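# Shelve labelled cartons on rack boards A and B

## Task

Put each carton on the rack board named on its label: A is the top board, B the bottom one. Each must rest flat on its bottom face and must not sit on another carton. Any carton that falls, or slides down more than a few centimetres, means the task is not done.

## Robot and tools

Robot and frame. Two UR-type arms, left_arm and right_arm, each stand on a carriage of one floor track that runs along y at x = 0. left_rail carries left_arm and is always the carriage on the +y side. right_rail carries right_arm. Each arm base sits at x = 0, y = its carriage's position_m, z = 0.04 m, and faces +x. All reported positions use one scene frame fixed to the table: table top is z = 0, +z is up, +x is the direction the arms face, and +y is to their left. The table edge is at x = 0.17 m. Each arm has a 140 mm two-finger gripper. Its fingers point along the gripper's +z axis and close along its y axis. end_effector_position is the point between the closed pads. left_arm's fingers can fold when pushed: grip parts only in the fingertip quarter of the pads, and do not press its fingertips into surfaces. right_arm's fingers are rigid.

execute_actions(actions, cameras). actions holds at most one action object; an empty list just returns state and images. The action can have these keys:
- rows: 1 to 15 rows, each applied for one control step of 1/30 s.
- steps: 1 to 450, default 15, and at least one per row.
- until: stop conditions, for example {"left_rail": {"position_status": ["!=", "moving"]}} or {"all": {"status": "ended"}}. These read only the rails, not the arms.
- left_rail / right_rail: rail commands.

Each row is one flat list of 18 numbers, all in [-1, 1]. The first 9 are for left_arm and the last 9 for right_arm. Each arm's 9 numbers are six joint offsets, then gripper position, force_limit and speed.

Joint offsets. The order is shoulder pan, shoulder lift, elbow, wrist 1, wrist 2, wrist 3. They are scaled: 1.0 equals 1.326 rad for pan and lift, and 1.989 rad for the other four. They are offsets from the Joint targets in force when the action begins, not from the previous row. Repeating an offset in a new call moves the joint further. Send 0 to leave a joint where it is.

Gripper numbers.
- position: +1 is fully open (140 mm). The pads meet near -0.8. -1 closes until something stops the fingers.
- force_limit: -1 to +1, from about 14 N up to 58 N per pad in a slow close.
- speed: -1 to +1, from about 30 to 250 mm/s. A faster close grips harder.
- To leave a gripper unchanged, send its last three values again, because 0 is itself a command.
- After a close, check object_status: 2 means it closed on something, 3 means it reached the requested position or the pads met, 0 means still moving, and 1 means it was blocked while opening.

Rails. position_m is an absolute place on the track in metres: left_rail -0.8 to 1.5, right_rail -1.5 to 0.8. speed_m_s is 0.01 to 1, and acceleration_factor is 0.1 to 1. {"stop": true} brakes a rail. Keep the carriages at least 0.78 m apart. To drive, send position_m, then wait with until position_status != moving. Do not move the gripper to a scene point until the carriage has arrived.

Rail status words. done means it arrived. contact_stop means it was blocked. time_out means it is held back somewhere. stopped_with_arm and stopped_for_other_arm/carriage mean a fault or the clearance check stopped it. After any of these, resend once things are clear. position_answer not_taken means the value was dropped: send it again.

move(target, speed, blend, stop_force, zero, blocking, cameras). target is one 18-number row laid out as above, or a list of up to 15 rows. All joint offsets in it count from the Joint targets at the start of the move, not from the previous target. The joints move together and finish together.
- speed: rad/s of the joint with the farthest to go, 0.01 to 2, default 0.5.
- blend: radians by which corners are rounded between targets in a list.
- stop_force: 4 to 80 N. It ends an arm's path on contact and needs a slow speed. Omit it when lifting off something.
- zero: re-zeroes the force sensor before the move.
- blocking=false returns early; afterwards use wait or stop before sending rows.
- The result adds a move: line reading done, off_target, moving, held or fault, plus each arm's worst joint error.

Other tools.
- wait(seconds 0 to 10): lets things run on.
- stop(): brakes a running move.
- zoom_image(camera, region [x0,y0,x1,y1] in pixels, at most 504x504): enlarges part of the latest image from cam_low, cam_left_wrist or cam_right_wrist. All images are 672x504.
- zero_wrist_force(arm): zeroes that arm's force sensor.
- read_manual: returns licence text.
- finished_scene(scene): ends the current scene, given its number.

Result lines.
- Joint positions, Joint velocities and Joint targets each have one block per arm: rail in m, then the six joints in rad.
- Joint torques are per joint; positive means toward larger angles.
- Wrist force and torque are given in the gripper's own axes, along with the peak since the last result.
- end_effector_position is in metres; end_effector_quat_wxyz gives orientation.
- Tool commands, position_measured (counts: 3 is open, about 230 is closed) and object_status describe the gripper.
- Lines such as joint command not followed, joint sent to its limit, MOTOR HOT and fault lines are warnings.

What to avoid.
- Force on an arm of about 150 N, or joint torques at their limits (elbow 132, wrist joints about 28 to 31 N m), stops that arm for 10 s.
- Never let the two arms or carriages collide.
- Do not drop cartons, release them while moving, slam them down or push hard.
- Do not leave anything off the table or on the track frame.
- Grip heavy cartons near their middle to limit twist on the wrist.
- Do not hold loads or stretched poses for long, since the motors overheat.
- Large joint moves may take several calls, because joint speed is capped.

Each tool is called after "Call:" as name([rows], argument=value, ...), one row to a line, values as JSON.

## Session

Call:
execute_actions(actions=[])

Scene clock: 0.00 s.
left_arm: end_effector_position=(+0.3563, +0.7786, +0.5790) position_measured=3 object_status=3 end_effector_quat_wxyz=(+0.000, +0.000, +1.000, +0.000) | right_arm: end_effector_position=(+0.3563, -0.6214, +0.5790) position_measured=3 object_status=3 end_effector_quat_wxyz=(+0.000, +0.000, +1.000, +0.000)
Joint positions: left_arm=[0.7 -0.281 -2.157 1.821 -1.235 -1.571 -0.28] | right_arm=[-0.7 -0.28 -2.157 1.821 -1.235 -1.571 -0.28]
Joint velocities: within noise
Joint torques (N m): no reading
Wrist force (N): no reading
Wrist torque (N m): no reading
Wrist force, peak (N): no reading
Joint targets: left_arm=[0.700 -0.280 -2.157 1.821 -1.235 -1.571 -0.280] | right_arm=[-0.700 -0.281 -2.157 1.821 -1.235 -1.571 -0.280]
Tool commands: left_gripper/position=+1.0 left_gripper/force_limit=+1.0 left_gripper/speed=+1.0 right_gripper/position=+1.0 right_gripper/force_limit=+1.0 right_gripper/speed=+1.0
left_rail: position_m=0.700 position_status=done
right_rail: position_m=-0.700 position_status=done

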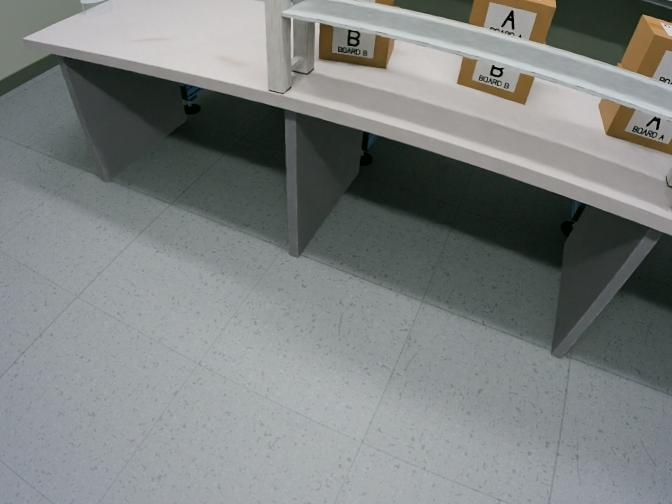

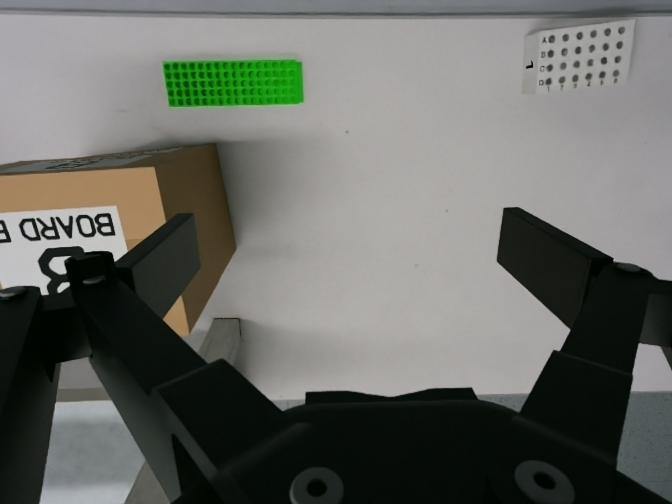

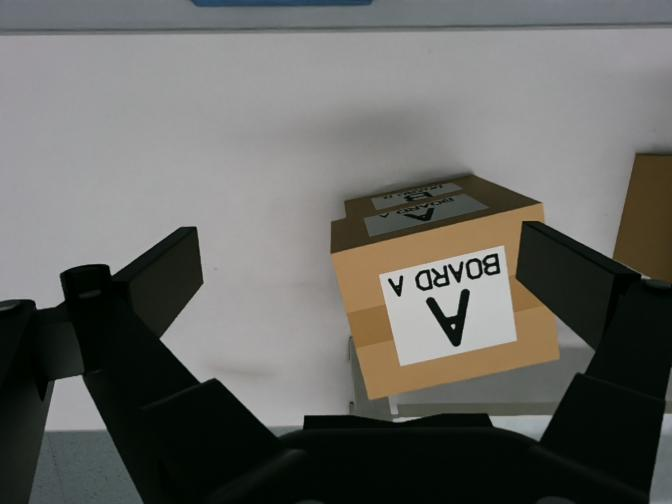

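Call:
move([
  [0,0.4419,-0.9155,-0.1689,0,0,-1,0,0,0,0.1184,-0.2619,0.1835,0,0,-0.35,0,0],
  [0.98,0.4419,-0.9155,-0.1689,0.2,0.6,-1,0,0,0.2111,0.1184,-0.2619,0.9729,0.7039,-0.6491,-0.35,0,0],
], speed=0.8, blend=0.05)

Call:
move(target=[0.98,0,0,-0.4,0.0634,0.3301,-1,0,0,0,0,0,0,0.6184,0,-0.35,0,0], speed=0.8, cameras=[])

Scene clock: 41.17 s.
left_arm: end_effector_position=(-0.0959, +1.1279, +1.5248) position_measured=233 object_status=3 end_effector_quat_wxyz=(+0.280, -0.176, +0.685, +0.650) | right_arm: end_effector_position=(+0.1247, -0.1903, +1.0261) position_measured=173 object_status=3 end_effector_quat_wxyz=(-0.060, -0.060, +0.705, +0.705)
Joint positions: left_arm=[0.7 1.019 -1.571 0 -1.571 -1.173 0.913] | right_arm=[-0.7 -0.001 -2 1.3 0.7 -0.171 -1.571]
Joint velocities: within noise
Joint torques (N m): left_arm=[10.1 18.98 -4.36 -4.61 2.51 1.86] | right_arm=[11.38 -2.72 -31.77 4.19 3.95 -2.59]
Wrist force (N): left_arm=[0.1 -0.1 -0.2] | right_arm=[0.2 0.6 0.3]
Wrist torque (N m): left_arm=[0.07 0.22 -0.41] | right_arm=[0.34 -0.22 -0.02]
Wrist force, peak (N): left_arm=[1.1 -0.1 3.7] | right_arm=[-0.2 -4.1 -1.3]
Joint targets: left_arm=[0.700 1.019 -1.571 0.000 -1.571 -1.173 0.913] | right_arm=[-0.700 -0.001 -2.000 1.300 0.700 -0.171 -1.571]
left_rail: position_m=0.700 position_status=done
right_rail: position_m=-0.700 position_status=done
move: done
camera_calibration:
cam_left_wrist: T_world_to_cam=[[-0.605488, 0.0759229, 0.792225, -1.34266], [0.688458, -0.449421, 0.56925, -0.298948], [0.399262, 0.890088, 0.219849, -1.11806], [0, 0, 0, 1]] pos_world=[-0.160752, 0.96276, 1.47967]
cam_right_wrist: T_world_to_cam=[[0.0236877, -0.00893138, 0.99968, -1.02344], [0.989262, -0.144045, -0.0247278, -0.123682], [0.14422, 0.989531, 0.00542337, 0.340865], [0, 0, 0, 1]] pos_world=[0.0974371, -0.364253, 1.0182]

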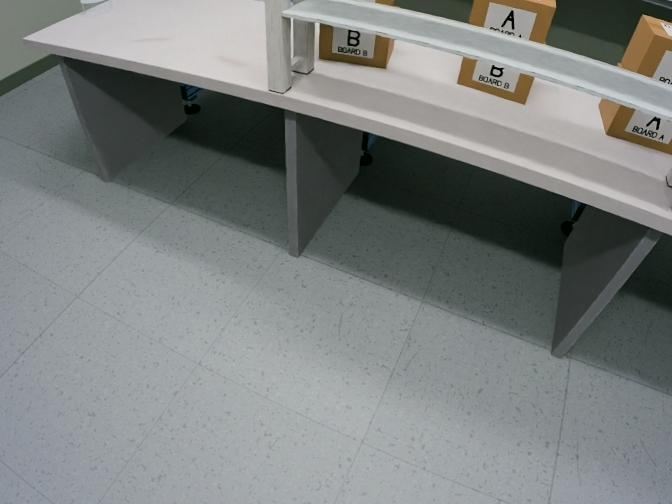

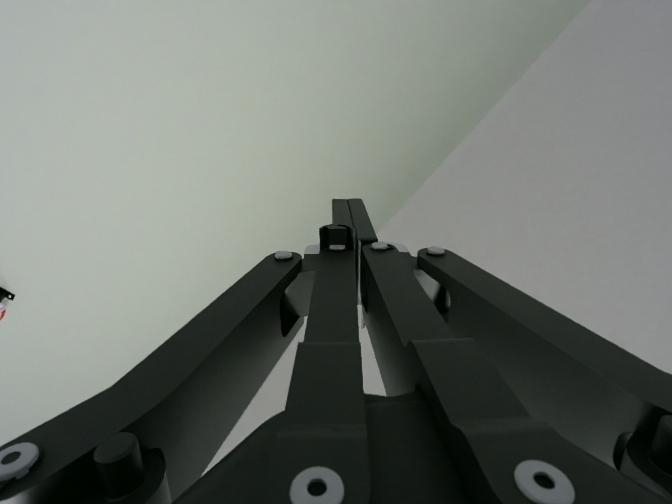

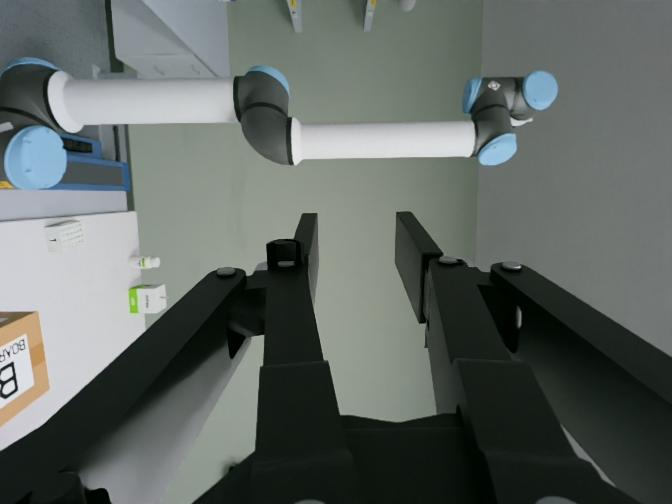

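Scene clock: 43.50 s.
left_arm: end_effector_position=(-0.3348, +0.5545, +1.6995) position_measured=233 object_status=3 end_effector_quat_wxyz=(-0.417, -0.357, +0.252, +0.797) | right_arm: end_effector_position=(+0.4794, -0.3592, +1.0261) position_measured=173 object_status=3 end_effector_quat_wxyz=(+0.357, +0.357, +0.610, +0.610)
Joint positions: left_arm=[0.7 2.318 -1.571 0 -2.366 -1.047 1.569] | right_arm=[-0.7 -0.001 -2 1.3 0.7 1.059 -1.571]
Joint velocities: within noise
Joint torques (N m): left_arm=[13.82 22.45 9.14 -1.12 1.36 2.89] | right_arm=[0.49 4.18 -26.99 -5.35 3.78 -2.28]
Wrist force (N): left_arm=[0.0 0.2 0.0] | right_arm=[0.6 0.7 0.0]
Wrist torque (N m): left_arm=[-0.04 0.25 -0.29] | right_arm=[0.34 -0.27 -0.01]
Wrist force, peak (N): left_arm=[2.7 4.4 -3.3] | right_arm=[1.2 1.2 0.3]
Joint targets: left_arm=[0.700 2.318 -1.571 0.000 -2.366 -1.047 1.569] | right_arm=[-0.700 -0.001 -2.000 1.300 0.700 1.059 -1.571]
left_rail: position_m=0.700 position_status=done
right_rail: position_m=-0.700 position_status=done
move: done
No camera images: "cameras" was empty.

Call:
move([
  [0.6207,0,0,-0.39,0,0,-1,0,0,0,0,0,0.4525,0,0,-0.35,0,0],
  [0.6207,0.3250,-0.6536,-0.95,0,0,-1,0,0,0,0,0,0.4525,0,0,-0.35,0,0],
], speed=0.8, blend=0.05)

Scene clock: 55.83 s.
left_arm: end_effector_position=(+0.4026, +0.3552, +0.9188) position_measured=233 object_status=3 end_effector_quat_wxyz=(+0.220, -0.472, +0.671, -0.527) | right_arm: end_effector_position=(+0.2733, -0.3592, +0.8389) position_measured=173 object_status=3 end_effector_quat_wxyz=(+0.056, +0.587, +0.705, +0.394)
Joint positions: left_arm=[0.7 3.141 -1.14 -1.299 -4.255 -1.047 1.569] | right_arm=[-0.7 -0.001 -2 1.3 1.6 1.059 -1.571]
Joint velocities: within noise
Joint torques (N m): left_arm=[8.92 18.07 28.74 -1.15 -0.14 2.5] | right_arm=[1.43 -6.39 -31.86 5.48 -3.4 -1.74]
Wrist force (N): left_arm=[-0.9 1.0 0.1] | right_arm=[-0.3 0.2 -0.2]
Wrist torque (N m): left_arm=[-0.08 0.18 0.37] | right_arm=[0.25 -0.07 0.15]
Wrist force, peak (N): left_arm=[-3.5 3.8 -0.4] | right_arm=[-2.8 4.0 1.8]
Joint targets: left_arm=[0.700 3.141 -1.140 -1.299 -4.256 -1.047 1.569] | right_arm=[-0.700 -0.001 -2.000 1.300 1.600 1.059 -1.571]
left_rail: position_m=0.700 position_status=done
right_rail: position_m=-0.700 position_status=done
move: done
camera_calibration:
cam_left_wrist: T_world_to_cam=[[-0.414268, 0.00974943, -0.910103, 1.0085], [0.166317, 0.983917, -0.0651653, -0.360457], [0.89483, -0.178362, -0.409226, 0.261824], [0, 0, 0, 1]] pos_world=[0.243453, 0.391527, 1.0015]
cam_right_wrist: T_world_to_cam=[[0.782675, -0.025836, 0.621895, -0.737897], [0.10159, -0.980438, -0.168586, -0.236715], [0.614085, 0.195127, -0.764739, 0.71987], [0, 0, 0, 1]] pos_world=[0.159521, -0.391614, 0.9695]

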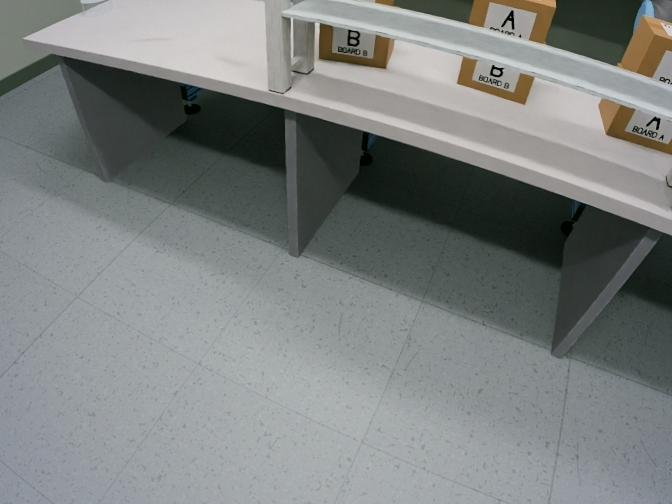

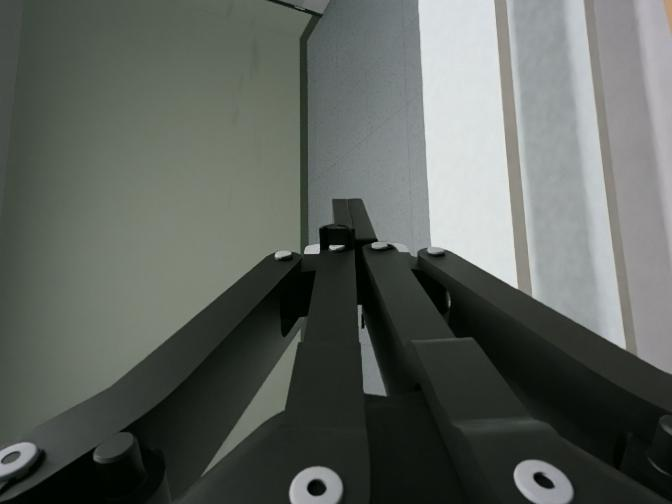

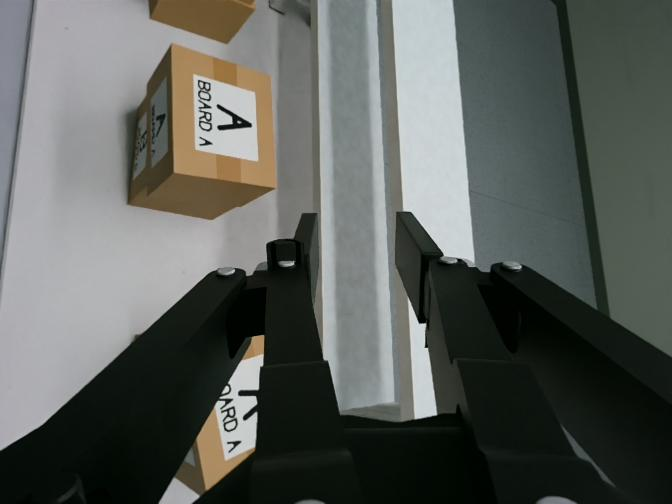

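Call:
execute_actions([
  {"right_rail":{"position_m":-0.35,"speed_m_s":0.5,"acceleration_factor":0.4},"left_rail":{"position_m":1.3,"speed_m_s":0.5,"acceleration_factor":0.4},"steps":200,"until":{"all":{"status":"ended"}}},
], cameras=["cam_right_wrist"])

Call:
zoom_image(camera="cam_right_wrist", region=[0, 0, 400, 400])

Call:
execute_actions([
  {"right_rail":{"position_m":0.15},"steps":200,"until":{"all":{"status":"ended"}}},
], cameras=["cam_right_wrist"])

Call:
zoom_image(camera="cam_right_wrist", region=[0, 0, 400, 400])

Scene clock: 75.30 s.
left_arm: end_effector_position=(+0.4026, +0.9552, +0.9186) position_measured=233 object_status=3 end_effector_quat_wxyz=(+0.220, -0.472, +0.672, -0.527) end_effector_velocity=(-0.001, +0.000, +0.000) end_effector_angular_velocity=(+0.000, +0.001, -0.001) | right_arm: end_effector_position=(+0.2733, -0.0092, +0.8389) position_measured=173 object_status=3 end_effector_quat_wxyz=(+0.056, +0.587, +0.705, +0.394)
Joint positions: left_arm=[1.3 3.141 -1.14 -1.299 -4.256 -1.047 1.569] | right_arm=[-0.35 -0.001 -2 1.3 1.6 1.059 -1.571]
Joint velocities: left_arm=[0.001 0 0.001 0 -0.002 0.001 0] | right_arm=[within noise]
Joint torques (N m): left_arm=[-14.67 18.09 37.54 -1.11 2.79 2.61] | right_arm=[9.99 -4.9 -36.04 3.72 -3.49 -1.46]
Wrist force (N): left_arm=[-1.1 1.1 0.1] | right_arm=[-0.1 0.1 -0.2]
Wrist torque (N m): left_arm=[-0.07 0.22 0.37] | right_arm=[0.24 -0.11 0.14]
Wrist force, peak (N): left_arm=[-1.5 1.5 0.1] | right_arm=[-0.9 0.5 -0.8]
Joint targets: left_arm=[1.300 3.141 -1.140 -1.299 -4.256 -1.047 1.569] | right_arm=[-0.350 -0.001 -2.000 1.300 1.600 1.059 -1.571]
Tool commands: left_gripper/position=-1.0 left_gripper/force_limit=+0.0 left_gripper/speed=+0.0 right_gripper/position=-0.35 right_gripper/force_limit=+0.0 right_gripper/speed=+0.0
left_rail: position_m=1.300 speed_m_s=0.50 position_status=done
right_rail: position_m=-0.350 speed_m_s=0.50 position_status=done
camera_calibration:
cam_right_wrist: T_world_to_cam=[[0.78267, -0.025826, 0.621901, -0.728857], [0.101607, -0.980436, -0.168589, 0.106445], [0.614088, 0.195139, -0.764733, 0.651575], [0, 0, 0, 1]] pos_world=[0.159515, -0.0416081, 0.969504]
Images, in order (width x height): cam_right_wrist 672x504.

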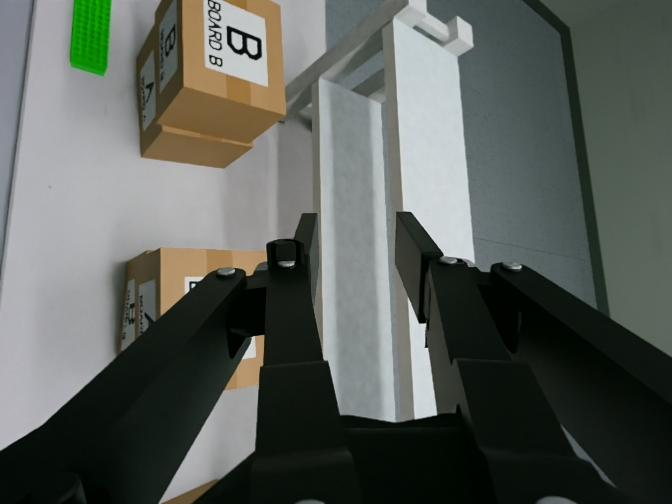

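Scaled by 1.260.

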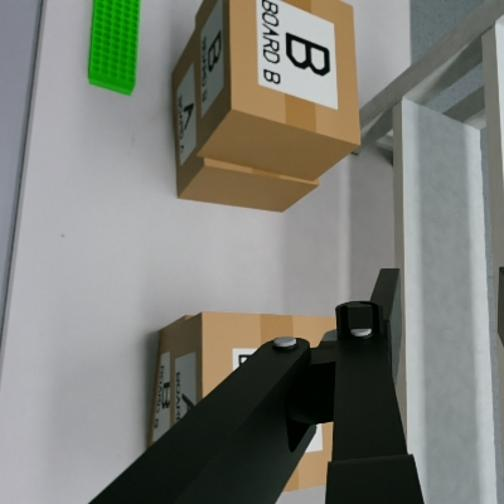

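Scene clock: 78.27 s.
left_arm: end_effector_position=(+0.4026, +0.9552, +0.9186) position_measured=233 object_status=3 end_effector_quat_wxyz=(+0.220, -0.472, +0.672, -0.527) | right_arm: end_effector_position=(+0.2733, +0.4908, +0.8389) position_measured=173 object_status=3 end_effector_quat_wxyz=(+0.056, +0.587, +0.705, +0.394) end_effector_velocity=(+0.000, +0.001, +0.000) end_effector_angular_velocity=(+0.000, +0.000, +0.002)
Joint positions: left_arm=[1.3 3.141 -1.14 -1.299 -4.256 -1.047 1.569] | right_arm=[0.15 -0.001 -2 1.3 1.6 1.059 -1.571]
Joint velocities: left_arm=[within noise] | right_arm=[0.001 0.001 0 0 0 0 -0.001]
Joint torques (N m): left_arm=[-12.19 17.42 41.72 -1.1 2.68 2.28] | right_arm=[10.47 -4.89 -35.67 2.67 -3.65 -1.26]
Wrist force (N): left_arm=[-0.9 0.9 0.0] | right_arm=[0.0 0.4 -0.1]
Wrist torque (N m): left_arm=[-0.11 0.17 0.37] | right_arm=[0.30 -0.12 0.15]
Wrist force, peak (N): left_arm=[-1.3 1.2 0.2] | right_arm=[-0.5 0.6 -0.6]
Joint targets: left_arm=[1.300 3.141 -1.140 -1.299 -4.256 -1.047 1.569] | right_arm=[0.150 -0.001 -2.000 1.300 1.600 1.059 -1.571]
Tool commands: left_gripper/position=-1.0 left_gripper/force_limit=+0.0 left_gripper/speed=+0.0 right_gripper/position=-0.35 right_gripper/force_limit=+0.0 right_gripper/speed=+0.0
left_rail: position_m=1.300 speed_m_s=0.50 position_status=done
right_rail: position_m=0.150 speed_m_s=0.50 position_status=done
camera_calibration:
cam_right_wrist: T_world_to_cam=[[0.78267, -0.0258261, 0.621901, -0.715946], [0.101607, -0.980436, -0.168589, 0.596595], [0.614088, 0.195139, -0.764733, 0.554019], [0, 0, 0, 1]] pos_world=[0.159515, 0.458322, 0.969504]
Images, in order (width x height): cam_right_wrist 672x504.

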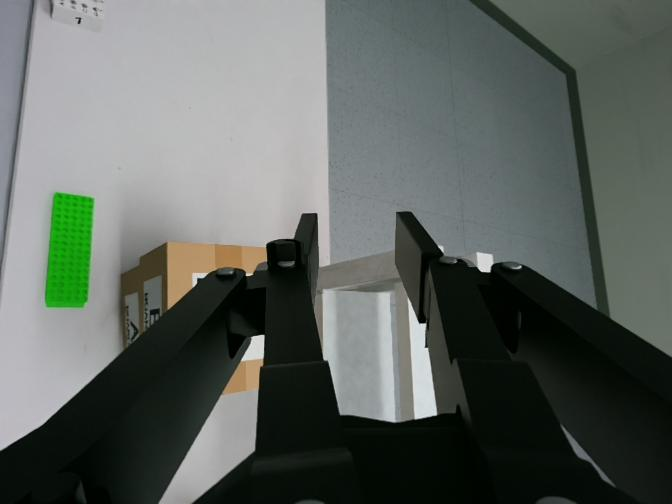

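Scaled by 1.260.

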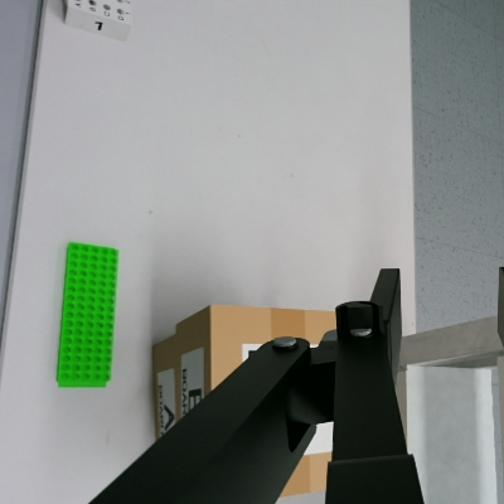

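Call:
execute_actions([
  {"right_rail":{"position_m":-0.2},"steps":200,"until":{"all":{"status":"ended"}}},
], cameras=["cam_right_wrist"])

Call:
zoom_image(camera="cam_right_wrist", region=[80, 0, 330, 250])

Call:
execute_actions([
  {"right_rail":{"position_m":-1.15},"steps":200,"until":{"all":{"status":"ended"}}},
], cameras=["cam_right_wrist"])

Call:
zoom_image(camera="cam_right_wrist", region=[80, 0, 330, 250])

Scene clock: 101.23 s.
left_arm: end_effector_position=(+0.4026, +0.9552, +0.9186) position_measured=233 object_status=3 end_effector_quat_wxyz=(+0.220, -0.472, +0.672, -0.527) | right_arm: end_effector_position=(+0.2733, +0.1409, +0.8389) position_measured=173 object_status=3 end_effector_quat_wxyz=(+0.056, +0.587, +0.705, +0.394) end_effector_velocity=(+0.000, +0.000, +0.000) end_effector_angular_velocity=(-0.001, -0.001, +0.002)
Joint positions: left_arm=[1.3 3.141 -1.14 -1.299 -4.256 -1.047 1.569] | right_arm=[-0.2 -0.001 -2 1.3 1.6 1.059 -1.571]
Joint velocities: left_arm=[within noise] | right_arm=[-0.001 0.001 0 0 0 0 -0.002]
Joint torques (N m): left_arm=[-12.34 17.99 47.63 -1.12 2.95 1.67] | right_arm=[10.22 -5.08 -33.97 0.82 -3.54 -1.09]
Wrist force (N): left_arm=[-1.1 1.1 0.1] | right_arm=[0.1 0.4 0.1]
Wrist torque (N m): left_arm=[-0.06 0.23 0.37] | right_arm=[0.30 -0.15 0.15]
Wrist force, peak (N): left_arm=[-1.5 1.1 0.1] | right_arm=[1.2 0.4 0.5]
Joint targets: left_arm=[1.300 3.141 -1.140 -1.299 -4.256 -1.047 1.569] | right_arm=[-0.200 -0.001 -2.000 1.300 1.600 1.059 -1.571]
Tool commands: left_gripper/position=-1.0 left_gripper/force_limit=+0.0 left_gripper/speed=+0.0 right_gripper/position=-0.35 right_gripper/force_limit=+0.0 right_gripper/speed=+0.0
left_rail: position_m=1.300 speed_m_s=0.50 position_status=done
right_rail: position_m=-0.200 speed_m_s=0.50 position_status=done
camera_calibration:
cam_right_wrist: T_world_to_cam=[[0.78267, -0.0258262, 0.621901, -0.724982], [0.101607, -0.980436, -0.168589, 0.253557], [0.614088, 0.195139, -0.764733, 0.622295], [0, 0, 0, 1]] pos_world=[0.159515, 0.108439, 0.969504]
Images, in order (width x height): cam_right_wrist 672x504.

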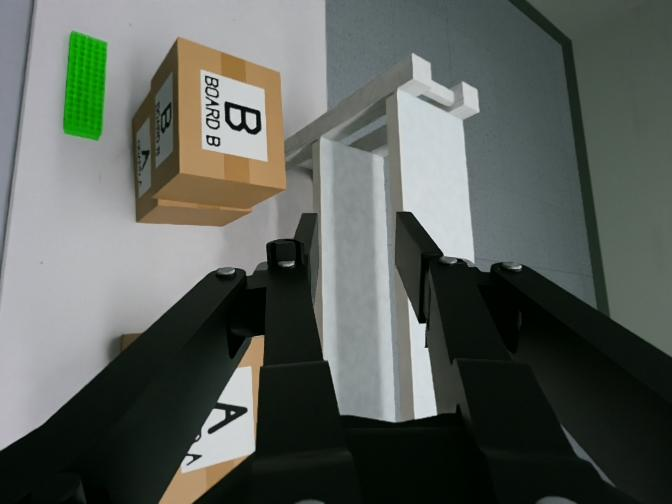

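Scaled by 2.016.

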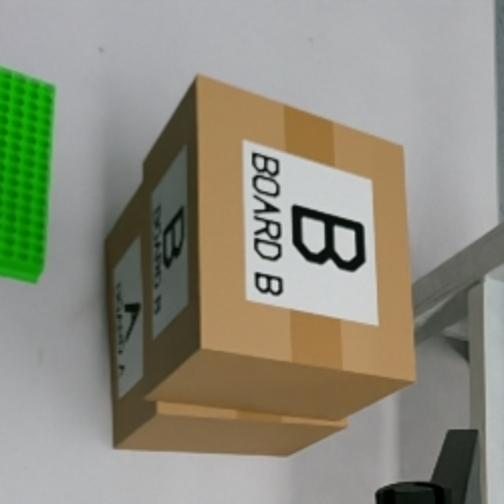

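Scene clock: 105.23 s.
left_arm: end_effector_position=(+0.4026, +0.9552, +0.9186) position_measured=233 object_status=3 end_effector_quat_wxyz=(+0.220, -0.472, +0.672, -0.527) | right_arm: end_effector_position=(+0.2733, -0.8091, +0.8389) position_measured=173 object_status=3 end_effector_quat_wxyz=(+0.056, +0.587, +0.705, +0.394) end_effector_velocity=(+0.000, -0.001, +0.000) end_effector_angular_velocity=(+0.000, +0.000, -0.001)
Joint positions: left_arm=[1.3 3.141 -1.14 -1.299 -4.256 -1.047 1.569] | right_arm=[-1.15 -0.001 -2 1.3 1.6 1.059 -1.571]
Joint velocities: left_arm=[within noise] | right_arm=[-0.001 -0.001 -0.001 0 0 0 0.001]
Joint torques (N m): left_arm=[-11.34 16.93 48.01 -0.95 2.85 1.84] | right_arm=[9.23 -2.75 -32.99 -0.11 -3.53 -0.57]
Wrist force (N): left_arm=[-1.0 1.3 0.0] | right_arm=[0.0 0.3 -0.4]
Wrist torque (N m): left_arm=[-0.03 0.20 0.37] | right_arm=[0.28 -0.13 0.15]
Wrist force, peak (N): left_arm=[-1.3 1.4 0.0] | right_arm=[-0.6 0.5 -0.7]
Joint targets: left_arm=[1.300 3.141 -1.140 -1.299 -4.256 -1.047 1.569] | right_arm=[-1.150 -0.001 -2.000 1.300 1.600 1.059 -1.571]
Tool commands: left_gripper/position=-1.0 left_gripper/force_limit=+0.0 left_gripper/speed=+0.0 right_gripper/position=-0.35 right_gripper/force_limit=+0.0 right_gripper/speed=+0.0
left_rail: position_m=1.300 speed_m_s=0.50 position_status=done
right_rail: position_m=-1.150 speed_m_s=0.50 position_status=done
camera_calibration:
cam_right_wrist: T_world_to_cam=[[0.78267, -0.025826, 0.621901, -0.749517], [0.101607, -0.980436, -0.168589, -0.677841], [0.614088, 0.195139, -0.764733, 0.807674], [0, 0, 0, 1]] pos_world=[0.159515, -0.841545, 0.969504]
Images, in order (width x height): cam_right_wrist 672x504.

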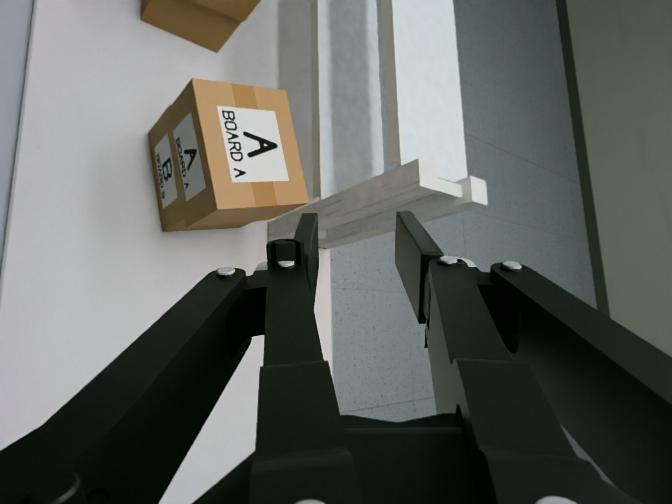

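Scaled by 2.016.

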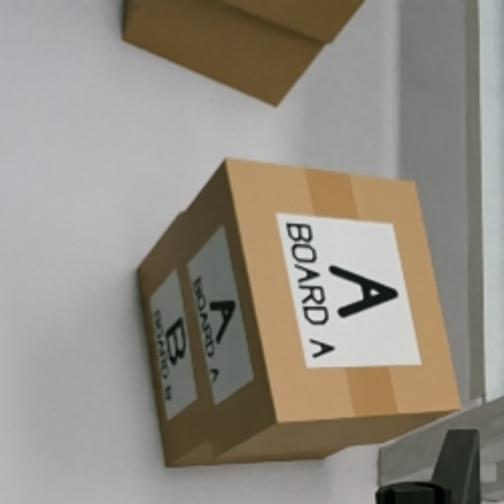

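Call:
move(target=[0,0.2451,-0.4164,0.4601,0,0,-1,0,0,0,-0.2462,0.4159,-0.7042,0,0,-0.35,0,0], speed=0.8, cameras=[])

Call:
execute_actions([
  {"right_rail":{"position_m":-0.06},"left_rail":{"position_m":1.06},"steps":250,"until":{"all":{"status":"ended"}}},
])

Scene clock: 201.83 s.
left_arm: end_effector_position=(+0.4348, +0.9552, +0.6597) position_measured=233 object_status=3 end_effector_quat_wxyz=(+0.353, -0.354, +0.612, -0.613) | right_arm: end_effector_position=(+0.4373, -0.8093, +0.6599) position_measured=173 object_status=3 end_effector_quat_wxyz=(+0.357, +0.357, +0.610, +0.610)
Joint positions: left_arm=[1.3 3.141 -0.815 -2.127 -3.341 -1.047 1.569] | right_arm=[-1.15 -0.001 -2.326 2.127 0.199 1.059 -1.571]
Joint velocities: within noise
Joint torques (N m): left_arm=[-12.75 6.63 41.41 6.46 0.74 1.44] | right_arm=[4.7 3.1 -33.78 -6.56 -2.32 -0.41]
Wrist force (N): left_arm=[-1.0 1.7 0.1] | right_arm=[0.5 0.7 0.1]
Wrist torque (N m): left_arm=[-0.02 0.26 0.37] | right_arm=[0.34 -0.27 0.01]
Wrist force, peak (N): left_arm=[-1.2 3.5 0.2] | right_arm=[0.5 2.3 -0.1]
Joint targets: left_arm=[1.300 3.141 -0.815 -2.128 -3.341 -1.047 1.569] | right_arm=[-1.150 -0.001 -2.326 2.127 0.199 1.059 -1.571]
left_rail: position_m=1.300 speed_m_s=0.50 position_status=done
right_rail: position_m=-1.150 speed_m_s=0.50 position_status=done
move: done
No camera images: "cameras" was empty.

Scene clock: 206.13 s.
left_arm: end_effector_position=(+0.4348, +0.7152, +0.6597) position_measured=233 object_status=3 end_effector_quat_wxyz=(+0.353, -0.354, +0.612, -0.613) | right_arm: end_effector_position=(+0.4373, +0.2807, +0.6599) position_measured=173 object_status=3 end_effector_quat_wxyz=(+0.357, +0.357, +0.610, +0.610) end_effector_velocity=(-0.001, +0.002, +0.000) end_effector_angular_velocity=(-0.001, +0.000, +0.004)
Joint positions: left_arm=[1.06 3.141 -0.815 -2.128 -3.341 -1.047 1.569] | right_arm=[-0.06 -0.001 -2.326 2.127 0.199 1.059 -1.571]
Joint velocities: left_arm=[within noise] | right_arm=[0.001 0.002 0 0 0 -0.002 -0.001]
Joint torques (N m): left_arm=[-11.88 5.01 47.56 3.87 -1.55 1.46] | right_arm=[-6.32 4.49 -41.05 -4.61 -1.87 -0.44]
Wrist force (N): left_arm=[-1.1 1.7 0.1] | right_arm=[0.3 1.1 0.4]
Wrist torque (N m): left_arm=[-0.01 0.27 0.37] | right_arm=[0.44 -0.24 0.01]
Wrist force, peak (N): left_arm=[-1.9 1.6 -0.8] | right_arm=[1.1 1.2 1.0]
Joint targets: left_arm=[1.060 3.141 -0.815 -2.128 -3.341 -1.047 1.569] | right_arm=[-0.060 -0.001 -2.326 2.127 0.199 1.059 -1.571]
Tool commands: left_gripper/position=-1.0 left_gripper/force_limit=+0.0 left_gripper/speed=+0.0 right_gripper/position=-0.35 right_gripper/force_limit=+0.0 right_gripper/speed=+0.0
left_rail: position_m=1.060 speed_m_s=0.50 position_status=done
right_rail: position_m=-0.060 speed_m_s=0.50 position_status=done
camera_calibration:
cam_left_wrist: T_world_to_cam=[[-0.0155885, 0.00948635, -0.999833, 0.668567], [0.178598, 0.9839, 0.00655064, -0.78949], [0.983799, -0.178466, -0.0170318, -0.106068], [0, 0, 0, 1]] pos_world=[0.255773, 0.751508, 0.671821]
cam_right_wrist: T_world_to_cam=[[-0.000378261, -0.0253331, 0.999679, -0.645379], [0.194985, -0.980493, -0.0247732, 0.208061], [0.980806, 0.194913, 0.00531048, -0.311033], [0, 0, 0, 1]] pos_world=[0.26425, 0.248278, 0.651978]

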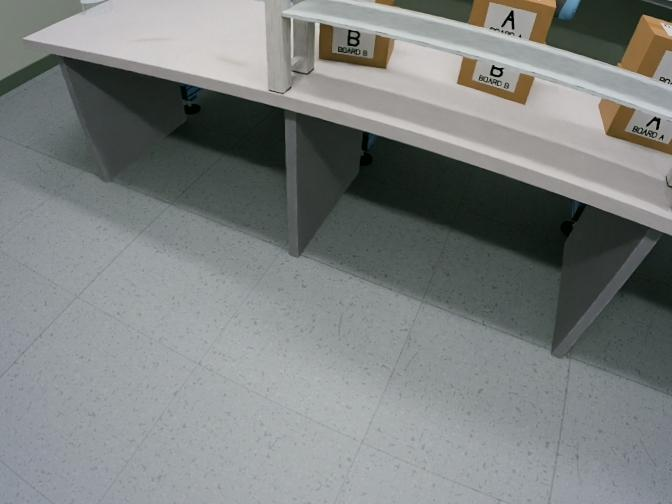

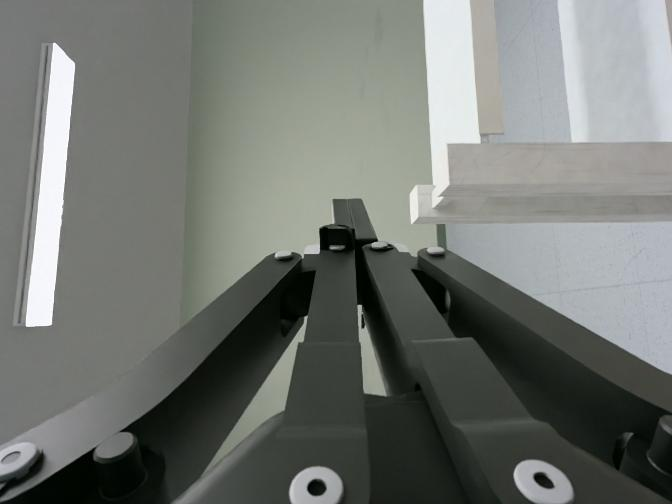

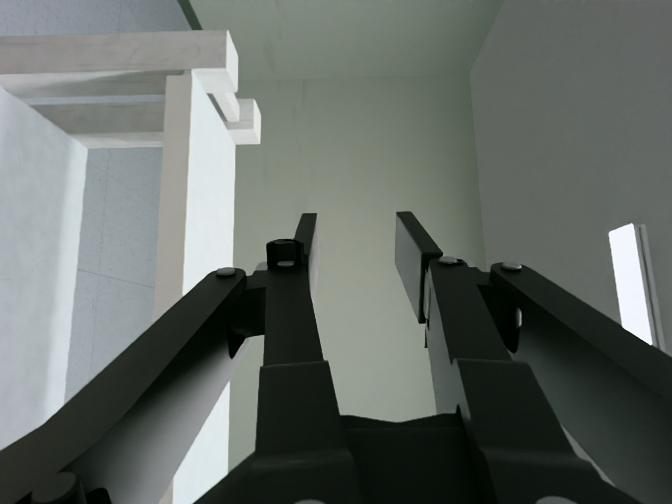

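Call:
move([
  [0,0.0194,-0.1095,0.0965,0,0,-1,0,0,0,-0.0194,0.1095,-0.0965,0,0,-0.35,0,0],
  [0,-0.0061,-0.2116,0.2157,0,0,-1,0,0,0,0.0061,0.2116,-0.2157,0,0,-0.35,0,0],
  [0,-0.0826,-0.2827,0.3378,0,0,-1,0,0,0,0.0826,0.2827,-0.3378,0,0,-0.35,0,0],
  [0,-0.1541,-0.3155,0.4182,0,0,-1,0,0,0,0.1541,0.3155,-0.4182,0,0,-0.35,0,0],
], speed=0.4, blend=0.03, stop_force=15)

Scene clock: 217.27 s.
left_arm: end_effector_position=(+0.4346, +0.7152, +0.2847) position_measured=233 object_status=3 end_effector_quat_wxyz=(+0.353, -0.354, +0.612, -0.613) | right_arm: end_effector_position=(+0.4372, +0.2807, +0.2848) position_measured=173 object_status=3 end_effector_quat_wxyz=(+0.357, +0.357, +0.610, +0.610)
Joint positions: left_arm=[1.06 3.141 -1.019 -2.755 -2.509 -1.047 1.569] | right_arm=[-0.06 -0.001 -2.122 2.755 -0.632 1.059 -1.571]
Joint velocities: within noise
Joint torques (N m): left_arm=[-7.91 -27.78 33.51 6.08 -1.69 1.31] | right_arm=[-12.13 20.36 -28.44 -6.31 -2.16 -0.06]
Wrist force (N): left_arm=[-1.1 1.5 0.3] | right_arm=[0.6 1.2 0.6]
Wrist torque (N m): left_arm=[-0.02 0.27 0.37] | right_arm=[0.46 -0.28 -0.02]
Wrist force, peak (N): left_arm=[-1.0 2.7 0.2] | right_arm=[0.8 3.2 0.5]
Joint targets: left_arm=[1.060 3.141 -1.019 -2.755 -2.509 -1.047 1.569] | right_arm=[-0.060 -0.001 -2.122 2.755 -0.632 1.059 -1.571]
left_rail: position_m=1.060 speed_m_s=0.50 position_status=done
right_rail: position_m=-0.060 speed_m_s=0.50 position_status=done
move: done
camera_calibration:
cam_left_wrist: T_world_to_cam=[[-0.0156545, 0.00948639, -0.999832, 0.293647], [0.178598, 0.9839, 0.00653889, -0.786995], [0.983798, -0.178466, -0.0170967, -0.112241], [0, 0, 0, 1]] pos_world=[0.255575, 0.751508, 0.296825]
cam_right_wrist: T_world_to_cam=[[-0.000311716, -0.0253331, 0.999679, -0.27048], [0.194978, -0.980494, -0.0247861, 0.198846], [0.980808, 0.194908, 0.00524503, -0.30892], [0, 0, 0, 1]] pos_world=[0.264136, 0.248326, 0.276942]

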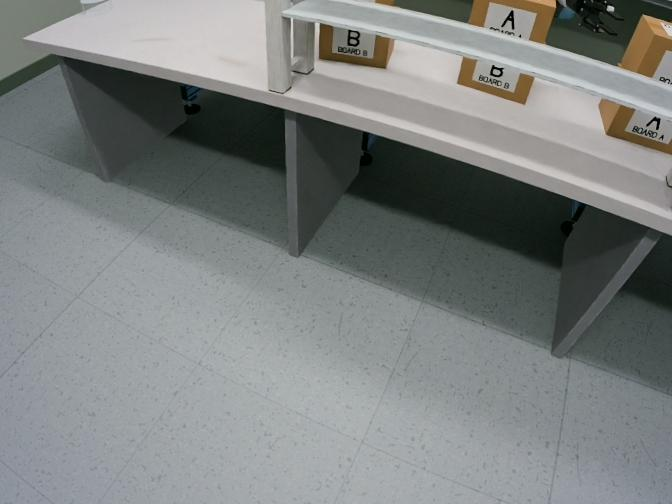

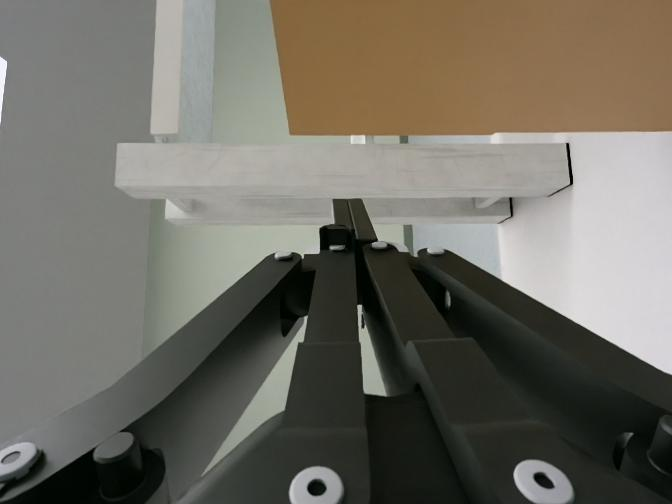

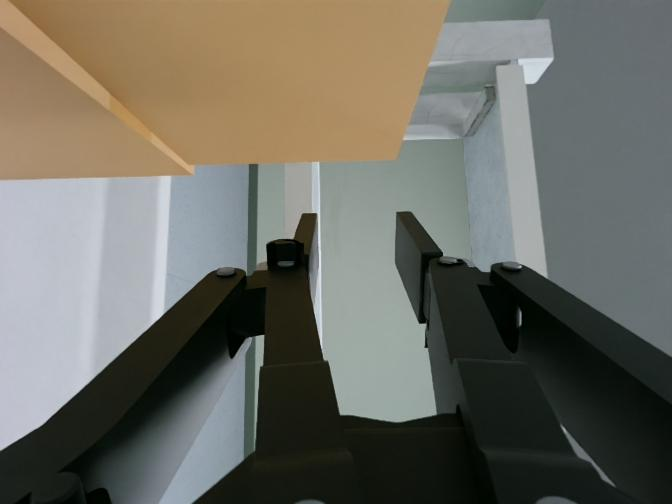

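Call:
zero_wrist_force(arm="left_arm")

Call:
zero_wrist_force(arm="right_arm")

Call:
execute_actions([
  {"left_rail":{"position_m":0.995,"speed_m_s":0.04,"acceleration_factor":0.1},"right_rail":{"position_m":-0.015,"speed_m_s":0.04,"acceleration_factor":0.1},"steps":150,"until":{"all":{"status":"ended"}}},
], cameras=["cam_left_wrist","cam_right_wrist"])

Wrist force sensor zeroed.

Wrist force sensor zeroed.

Scene clock: 225.70 s.
left_arm: end_effector_position=(+0.4346, +0.6502, +0.2847) position_measured=233 object_status=3 end_effector_quat_wxyz=(+0.353, -0.354, +0.612, -0.613) | right_arm: end_effector_position=(+0.4372, +0.3257, +0.2848) position_measured=173 object_status=3 end_effector_quat_wxyz=(+0.357, +0.357, +0.610, +0.610)
Joint positions: left_arm=[0.995 3.141 -1.019 -2.755 -2.509 -1.047 1.569] | right_arm=[-0.015 -0.001 -2.122 2.755 -0.632 1.059 -1.571]
Joint velocities: within noise
Joint torques (N m): left_arm=[-8.93 -26.23 41.83 3.18 -1.74 1.12] | right_arm=[-12.82 20.39 -36.97 -3.59 -2.04 0.32]
Wrist force (N, zeroed by zero_wrist_force): left_arm=[0.0 0.1 -0.1] | right_arm=[0.0 -0.2 0.1]
Wrist torque (N m, zeroed by zero_wrist_force): left_arm=[0.01 -0.01 0.00] | right_arm=[-0.05 0.00 0.00]
Wrist force, peak (N, zeroed by zero_wrist_force): left_arm=[-0.2 0.4 -0.4] | right_arm=[0.0 -0.2 -0.6]
Joint targets: left_arm=[0.995 3.141 -1.019 -2.755 -2.509 -1.047 1.569] | right_arm=[-0.015 -0.001 -2.122 2.755 -0.632 1.059 -1.571]
Tool commands: left_gripper/position=-1.0 left_gripper/force_limit=+0.0 left_gripper/speed=+0.0 right_gripper/position=-0.35 right_gripper/force_limit=+0.0 right_gripper/speed=+0.0
left_rail: position_m=0.995 speed_m_s=0.04 position_status=done
right_rail: position_m=-0.015 speed_m_s=0.04 position_status=done
camera_calibration:
cam_left_wrist: T_world_to_cam=[[-0.0156557, 0.00948646, -0.999832, 0.294263], [0.178599, 0.9839, 0.00653875, -0.723066], [0.983797, -0.178466, -0.0170979, -0.123836], [0, 0, 0, 1]] pos_world=[0.255576, 0.686533, 0.296825]
cam_right_wrist: T_world_to_cam=[[-0.000310328, -0.0253331, 0.999679, -0.26934], [0.194978, -0.980494, -0.0247864, 0.242966], [0.980808, 0.194907, 0.00524367, -0.31769], [0, 0, 0, 1]] pos_world=[0.264136, 0.293324, 0.276941]
Images, in order (width x height): cam_left_wrist 672x504, cam_right_wrist 672x504.

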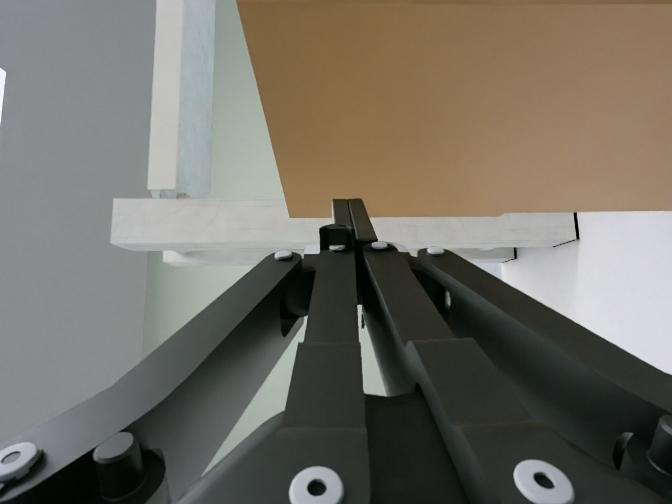

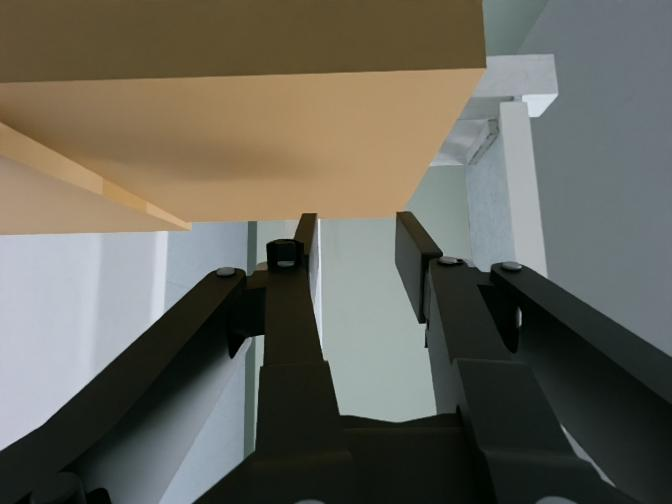

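Call:
execute_actions([
  {"left_rail":{"position_m":0.986,"speed_m_s":0.02},"right_rail":{"position_m":-0.007,"speed_m_s":0.02},"steps":150,"until":{"all":{"status":"ended"}}},
], cameras=[])

Call:
execute_actions([
  {"left_rail":{"position_m":0.982},"steps":150,"until":{"all":{"status":"ended"}}},
], cameras=[])

Call:
execute_actions([
  {"right_rail":{"position_m":-0.003},"steps":150,"until":{"all":{"status":"ended"}}},
], cameras=[])

Scene clock: 233.67 s.
left_arm: end_effector_position=(+0.4346, +0.6412, +0.2847) position_measured=233 object_status=3 end_effector_quat_wxyz=(+0.353, -0.354, +0.612, -0.613) | right_arm: end_effector_position=(+0.4372, +0.3337, +0.2848) position_measured=173 object_status=3 end_effector_quat_wxyz=(+0.357, +0.357, +0.610, +0.610)
Joint positions: left_arm=[0.986 3.141 -1.019 -2.755 -2.509 -1.047 1.569] | right_arm=[-0.007 -0.001 -2.122 2.755 -0.632 1.059 -1.571]
Joint velocities: within noise
Joint torques (N m): left_arm=[-9.34 -25.44 48.17 1.06 -1.78 0.45] | right_arm=[-14.3 19.94 -43.03 -1.55 -1.8 0.24]
Wrist force (N, zeroed by zero_wrist_force): left_arm=[0.3 0.0 -0.4] | right_arm=[0.0 0.0 0.0]
Wrist torque (N m, zeroed by zero_wrist_force): left_arm=[0.00 -0.07 0.00] | right_arm=[0.00 0.00 0.00]
Wrist force, peak (N, zeroed by zero_wrist_force): left_arm=[0.0 0.1 -0.5] | right_arm=[-0.6 -0.2 -0.2]
Joint targets: left_arm=[0.986 3.141 -1.019 -2.755 -2.509 -1.047 1.569] | right_arm=[-0.007 -0.001 -2.122 2.755 -0.632 1.059 -1.571]
Tool commands: left_gripper/position=-1.0 left_gripper/force_limit=+0.0 left_gripper/speed=+0.0 right_gripper/position=-0.35 right_gripper/force_limit=+0.0 right_gripper/speed=+0.0
left_rail: position_m=0.986 speed_m_s=0.02 position_status=done
right_rail: position_m=-0.007 speed_m_s=0.02 position_status=done
No camera images: "cameras" was empty.

Scene clock: 234.37 s.
left_arm: end_effector_position=(+0.4346, +0.6372, +0.2847) position_measured=233 object_status=3 end_effector_quat_wxyz=(+0.353, -0.354, +0.612, -0.613) | right_arm: end_effector_position=(+0.4372, +0.3337, +0.2848) position_measured=173 object_status=3 end_effector_quat_wxyz=(+0.357, +0.357, +0.610, +0.610)
Joint positions: left_arm=[0.982 3.141 -1.019 -2.755 -2.509 -1.047 1.569] | right_arm=[-0.007 -0.001 -2.122 2.755 -0.632 1.059 -1.571]
Joint velocities: within noise
Joint torques (N m): left_arm=[-8.38 -25.17 48.97 1.02 -1.54 0.64] | right_arm=[-11.59 18.23 -42.69 -1.25 -1.92 0.32]
Wrist force (N, zeroed by zero_wrist_force): left_arm=[0.1 0.2 -0.1] | right_arm=[0.0 -0.1 -0.1]
Wrist torque (N m, zeroed by zero_wrist_force): left_arm=[0.02 -0.02 0.00] | right_arm=[-0.01 0.00 0.01]
Wrist force, peak (N, zeroed by zero_wrist_force): left_arm=[-0.4 0.1 -0.6] | right_arm=[-0.2 -0.4 -0.2]
Joint targets: left_arm=[0.982 3.141 -1.019 -2.755 -2.509 -1.047 1.569] | right_arm=[-0.007 -0.001 -2.122 2.755 -0.632 1.059 -1.571]
Tool commands: left_gripper/position=-1.0 left_gripper/force_limit=+0.0 left_gripper/speed=+0.0 right_gripper/position=-0.35 right_gripper/force_limit=+0.0 right_gripper/speed=+0.0
left_rail: position_m=0.982 speed_m_s=0.02 position_status=done
right_rail: position_m=-0.007 speed_m_s=0.02 position_status=done
No camera images: "cameras" was empty.

Scene clock: 235.07 s.
left_arm: end_effector_position=(+0.4346, +0.6372, +0.2847) position_measured=233 object_status=3 end_effector_quat_wxyz=(+0.353, -0.354, +0.612, -0.613) | right_arm: end_effector_position=(+0.4372, +0.3377, +0.2848) position_measured=173 object_status=3 end_effector_quat_wxyz=(+0.357, +0.357, +0.610, +0.610)
Joint positions: left_arm=[0.982 3.141 -1.019 -2.755 -2.509 -1.047 1.569] | right_arm=[-0.003 -0.001 -2.122 2.755 -0.632 1.059 -1.571]
Joint velocities: within noise
Joint torques (N m): left_arm=[-11.83 -25.03 50.66 1.12 -1.78 0.8] | right_arm=[-12.74 18.65 -42.68 -0.97 -1.98 0.13]
Wrist force (N, zeroed by zero_wrist_force): left_arm=[0.1 0.4 -0.4] | right_arm=[-0.1 0.1 -0.2]
Wrist torque (N m, zeroed by zero_wrist_force): left_arm=[0.08 -0.02 0.00] | right_arm=[0.02 0.03 0.00]
Wrist force, peak (N, zeroed by zero_wrist_force): left_arm=[-0.2 0.2 -0.6] | right_arm=[-0.5 -0.2 -0.3]
Joint targets: left_arm=[0.982 3.141 -1.019 -2.755 -2.509 -1.047 1.569] | right_arm=[-0.003 -0.001 -2.122 2.755 -0.632 1.059 -1.571]
Tool commands: left_gripper/position=-1.0 left_gripper/force_limit=+0.0 left_gripper/speed=+0.0 right_gripper/position=-0.35 right_gripper/force_limit=+0.0 right_gripper/speed=+0.0
left_rail: position_m=0.982 speed_m_s=0.02 position_status=done
right_rail: position_m=-0.003 speed_m_s=0.02 position_status=done
No camera images: "cameras" was empty.

Call:
execute_actions([
  {"left_rail":{"position_m":0.979},"right_rail":{"position_m":-0.000},"steps":150,"until":{"all":{"status":"ended"}}},
], cameras=[])

Call:
execute_actions([
  {"left_rail":{"position_m":0.977},"right_rail":{"position_m":0.002},"steps":150,"until":{"all":{"status":"ended"}}},
], cameras=[])

Scene clock: 240.47 s.
left_arm: end_effector_position=(+0.4346, +0.6342, +0.2847) position_measured=233 object_status=3 end_effector_quat_wxyz=(+0.353, -0.354, +0.612, -0.613) | right_arm: end_effector_position=(+0.4372, +0.3407, +0.2848) position_measured=173 object_status=3 end_effector_quat_wxyz=(+0.357, +0.357, +0.610, +0.610)
Joint positions: left_arm=[0.979 3.141 -1.019 -2.755 -2.509 -1.047 1.569] | right_arm=[0 -0.001 -2.122 2.755 -0.632 1.059 -1.571]
Joint velocities: within noise
Joint torques (N m): left_arm=[-10.1 -25.65 53.54 0.66 -1.39 0.54] | right_arm=[-11.45 18.21 -41.83 -0.04 -1.93 0.81]
Wrist force (N, zeroed by zero_wrist_force): left_arm=[0.0 -0.1 0.2] | right_arm=[-0.2 -0.3 -0.1]
Wrist torque (N m, zeroed by zero_wrist_force): left_arm=[-0.03 -0.01 0.00] | right_arm=[-0.05 0.04 0.00]
Wrist force, peak (N, zeroed by zero_wrist_force): left_arm=[-0.3 -0.1 -0.5] | right_arm=[-0.5 0.2 -0.1]
Joint targets: left_arm=[0.979 3.141 -1.019 -2.755 -2.509 -1.047 1.569] | right_arm=[0.000 -0.001 -2.122 2.755 -0.632 1.059 -1.571]
Tool commands: left_gripper/position=-1.0 left_gripper/force_limit=+0.0 left_gripper/speed=+0.0 right_gripper/position=-0.35 right_gripper/force_limit=+0.0 right_gripper/speed=+0.0
left_rail: position_m=0.979 speed_m_s=0.02 position_status=done
right_rail: position_m=0.000 speed_m_s=0.02 position_status=done
No camera images: "cameras" was empty.

Scene clock: 241.03 s.
left_arm: end_effector_position=(+0.4346, +0.6322, +0.2847) position_measured=233 object_status=3 end_effector_quat_wxyz=(+0.353, -0.354, +0.612, -0.613) | right_arm: end_effector_position=(+0.4372, +0.3427, +0.2848) position_measured=173 object_status=3 end_effector_quat_wxyz=(+0.357, +0.357, +0.610, +0.610)
Joint positions: left_arm=[0.977 3.141 -1.019 -2.755 -2.509 -1.047 1.569] | right_arm=[0.002 -0.001 -2.122 2.755 -0.632 1.059 -1.571]
Joint velocities: within noise
Joint torques (N m): left_arm=[-7.32 -28.64 53.22 1.18 -1.18 0.44] | right_arm=[-11.9 17.37 -41.12 0.03 -1.76 0.6]
Wrist force (N, zeroed by zero_wrist_force): left_arm=[-0.1 0.1 -0.2] | right_arm=[0.1 -0.3 -0.2]
Wrist torque (N m, zeroed by zero_wrist_force): left_arm=[0.03 0.02 0.00] | right_arm=[-0.06 -0.02 0.00]
Wrist force, peak (N, zeroed by zero_wrist_force): left_arm=[0.2 0.4 -0.2] | right_arm=[-0.4 0.1 -0.3]
Joint targets: left_arm=[0.977 3.141 -1.019 -2.755 -2.509 -1.047 1.569] | right_arm=[0.002 -0.001 -2.122 2.755 -0.632 1.059 -1.571]
Tool commands: left_gripper/position=-1.0 left_gripper/force_limit=+0.0 left_gripper/speed=+0.0 right_gripper/position=-0.35 right_gripper/force_limit=+0.0 right_gripper/speed=+0.0
left_rail: position_m=0.977 speed_m_s=0.02 position_status=done
right_rail: position_m=0.002 speed_m_s=0.02 position_status=done
No camera images: "cameras" was empty.


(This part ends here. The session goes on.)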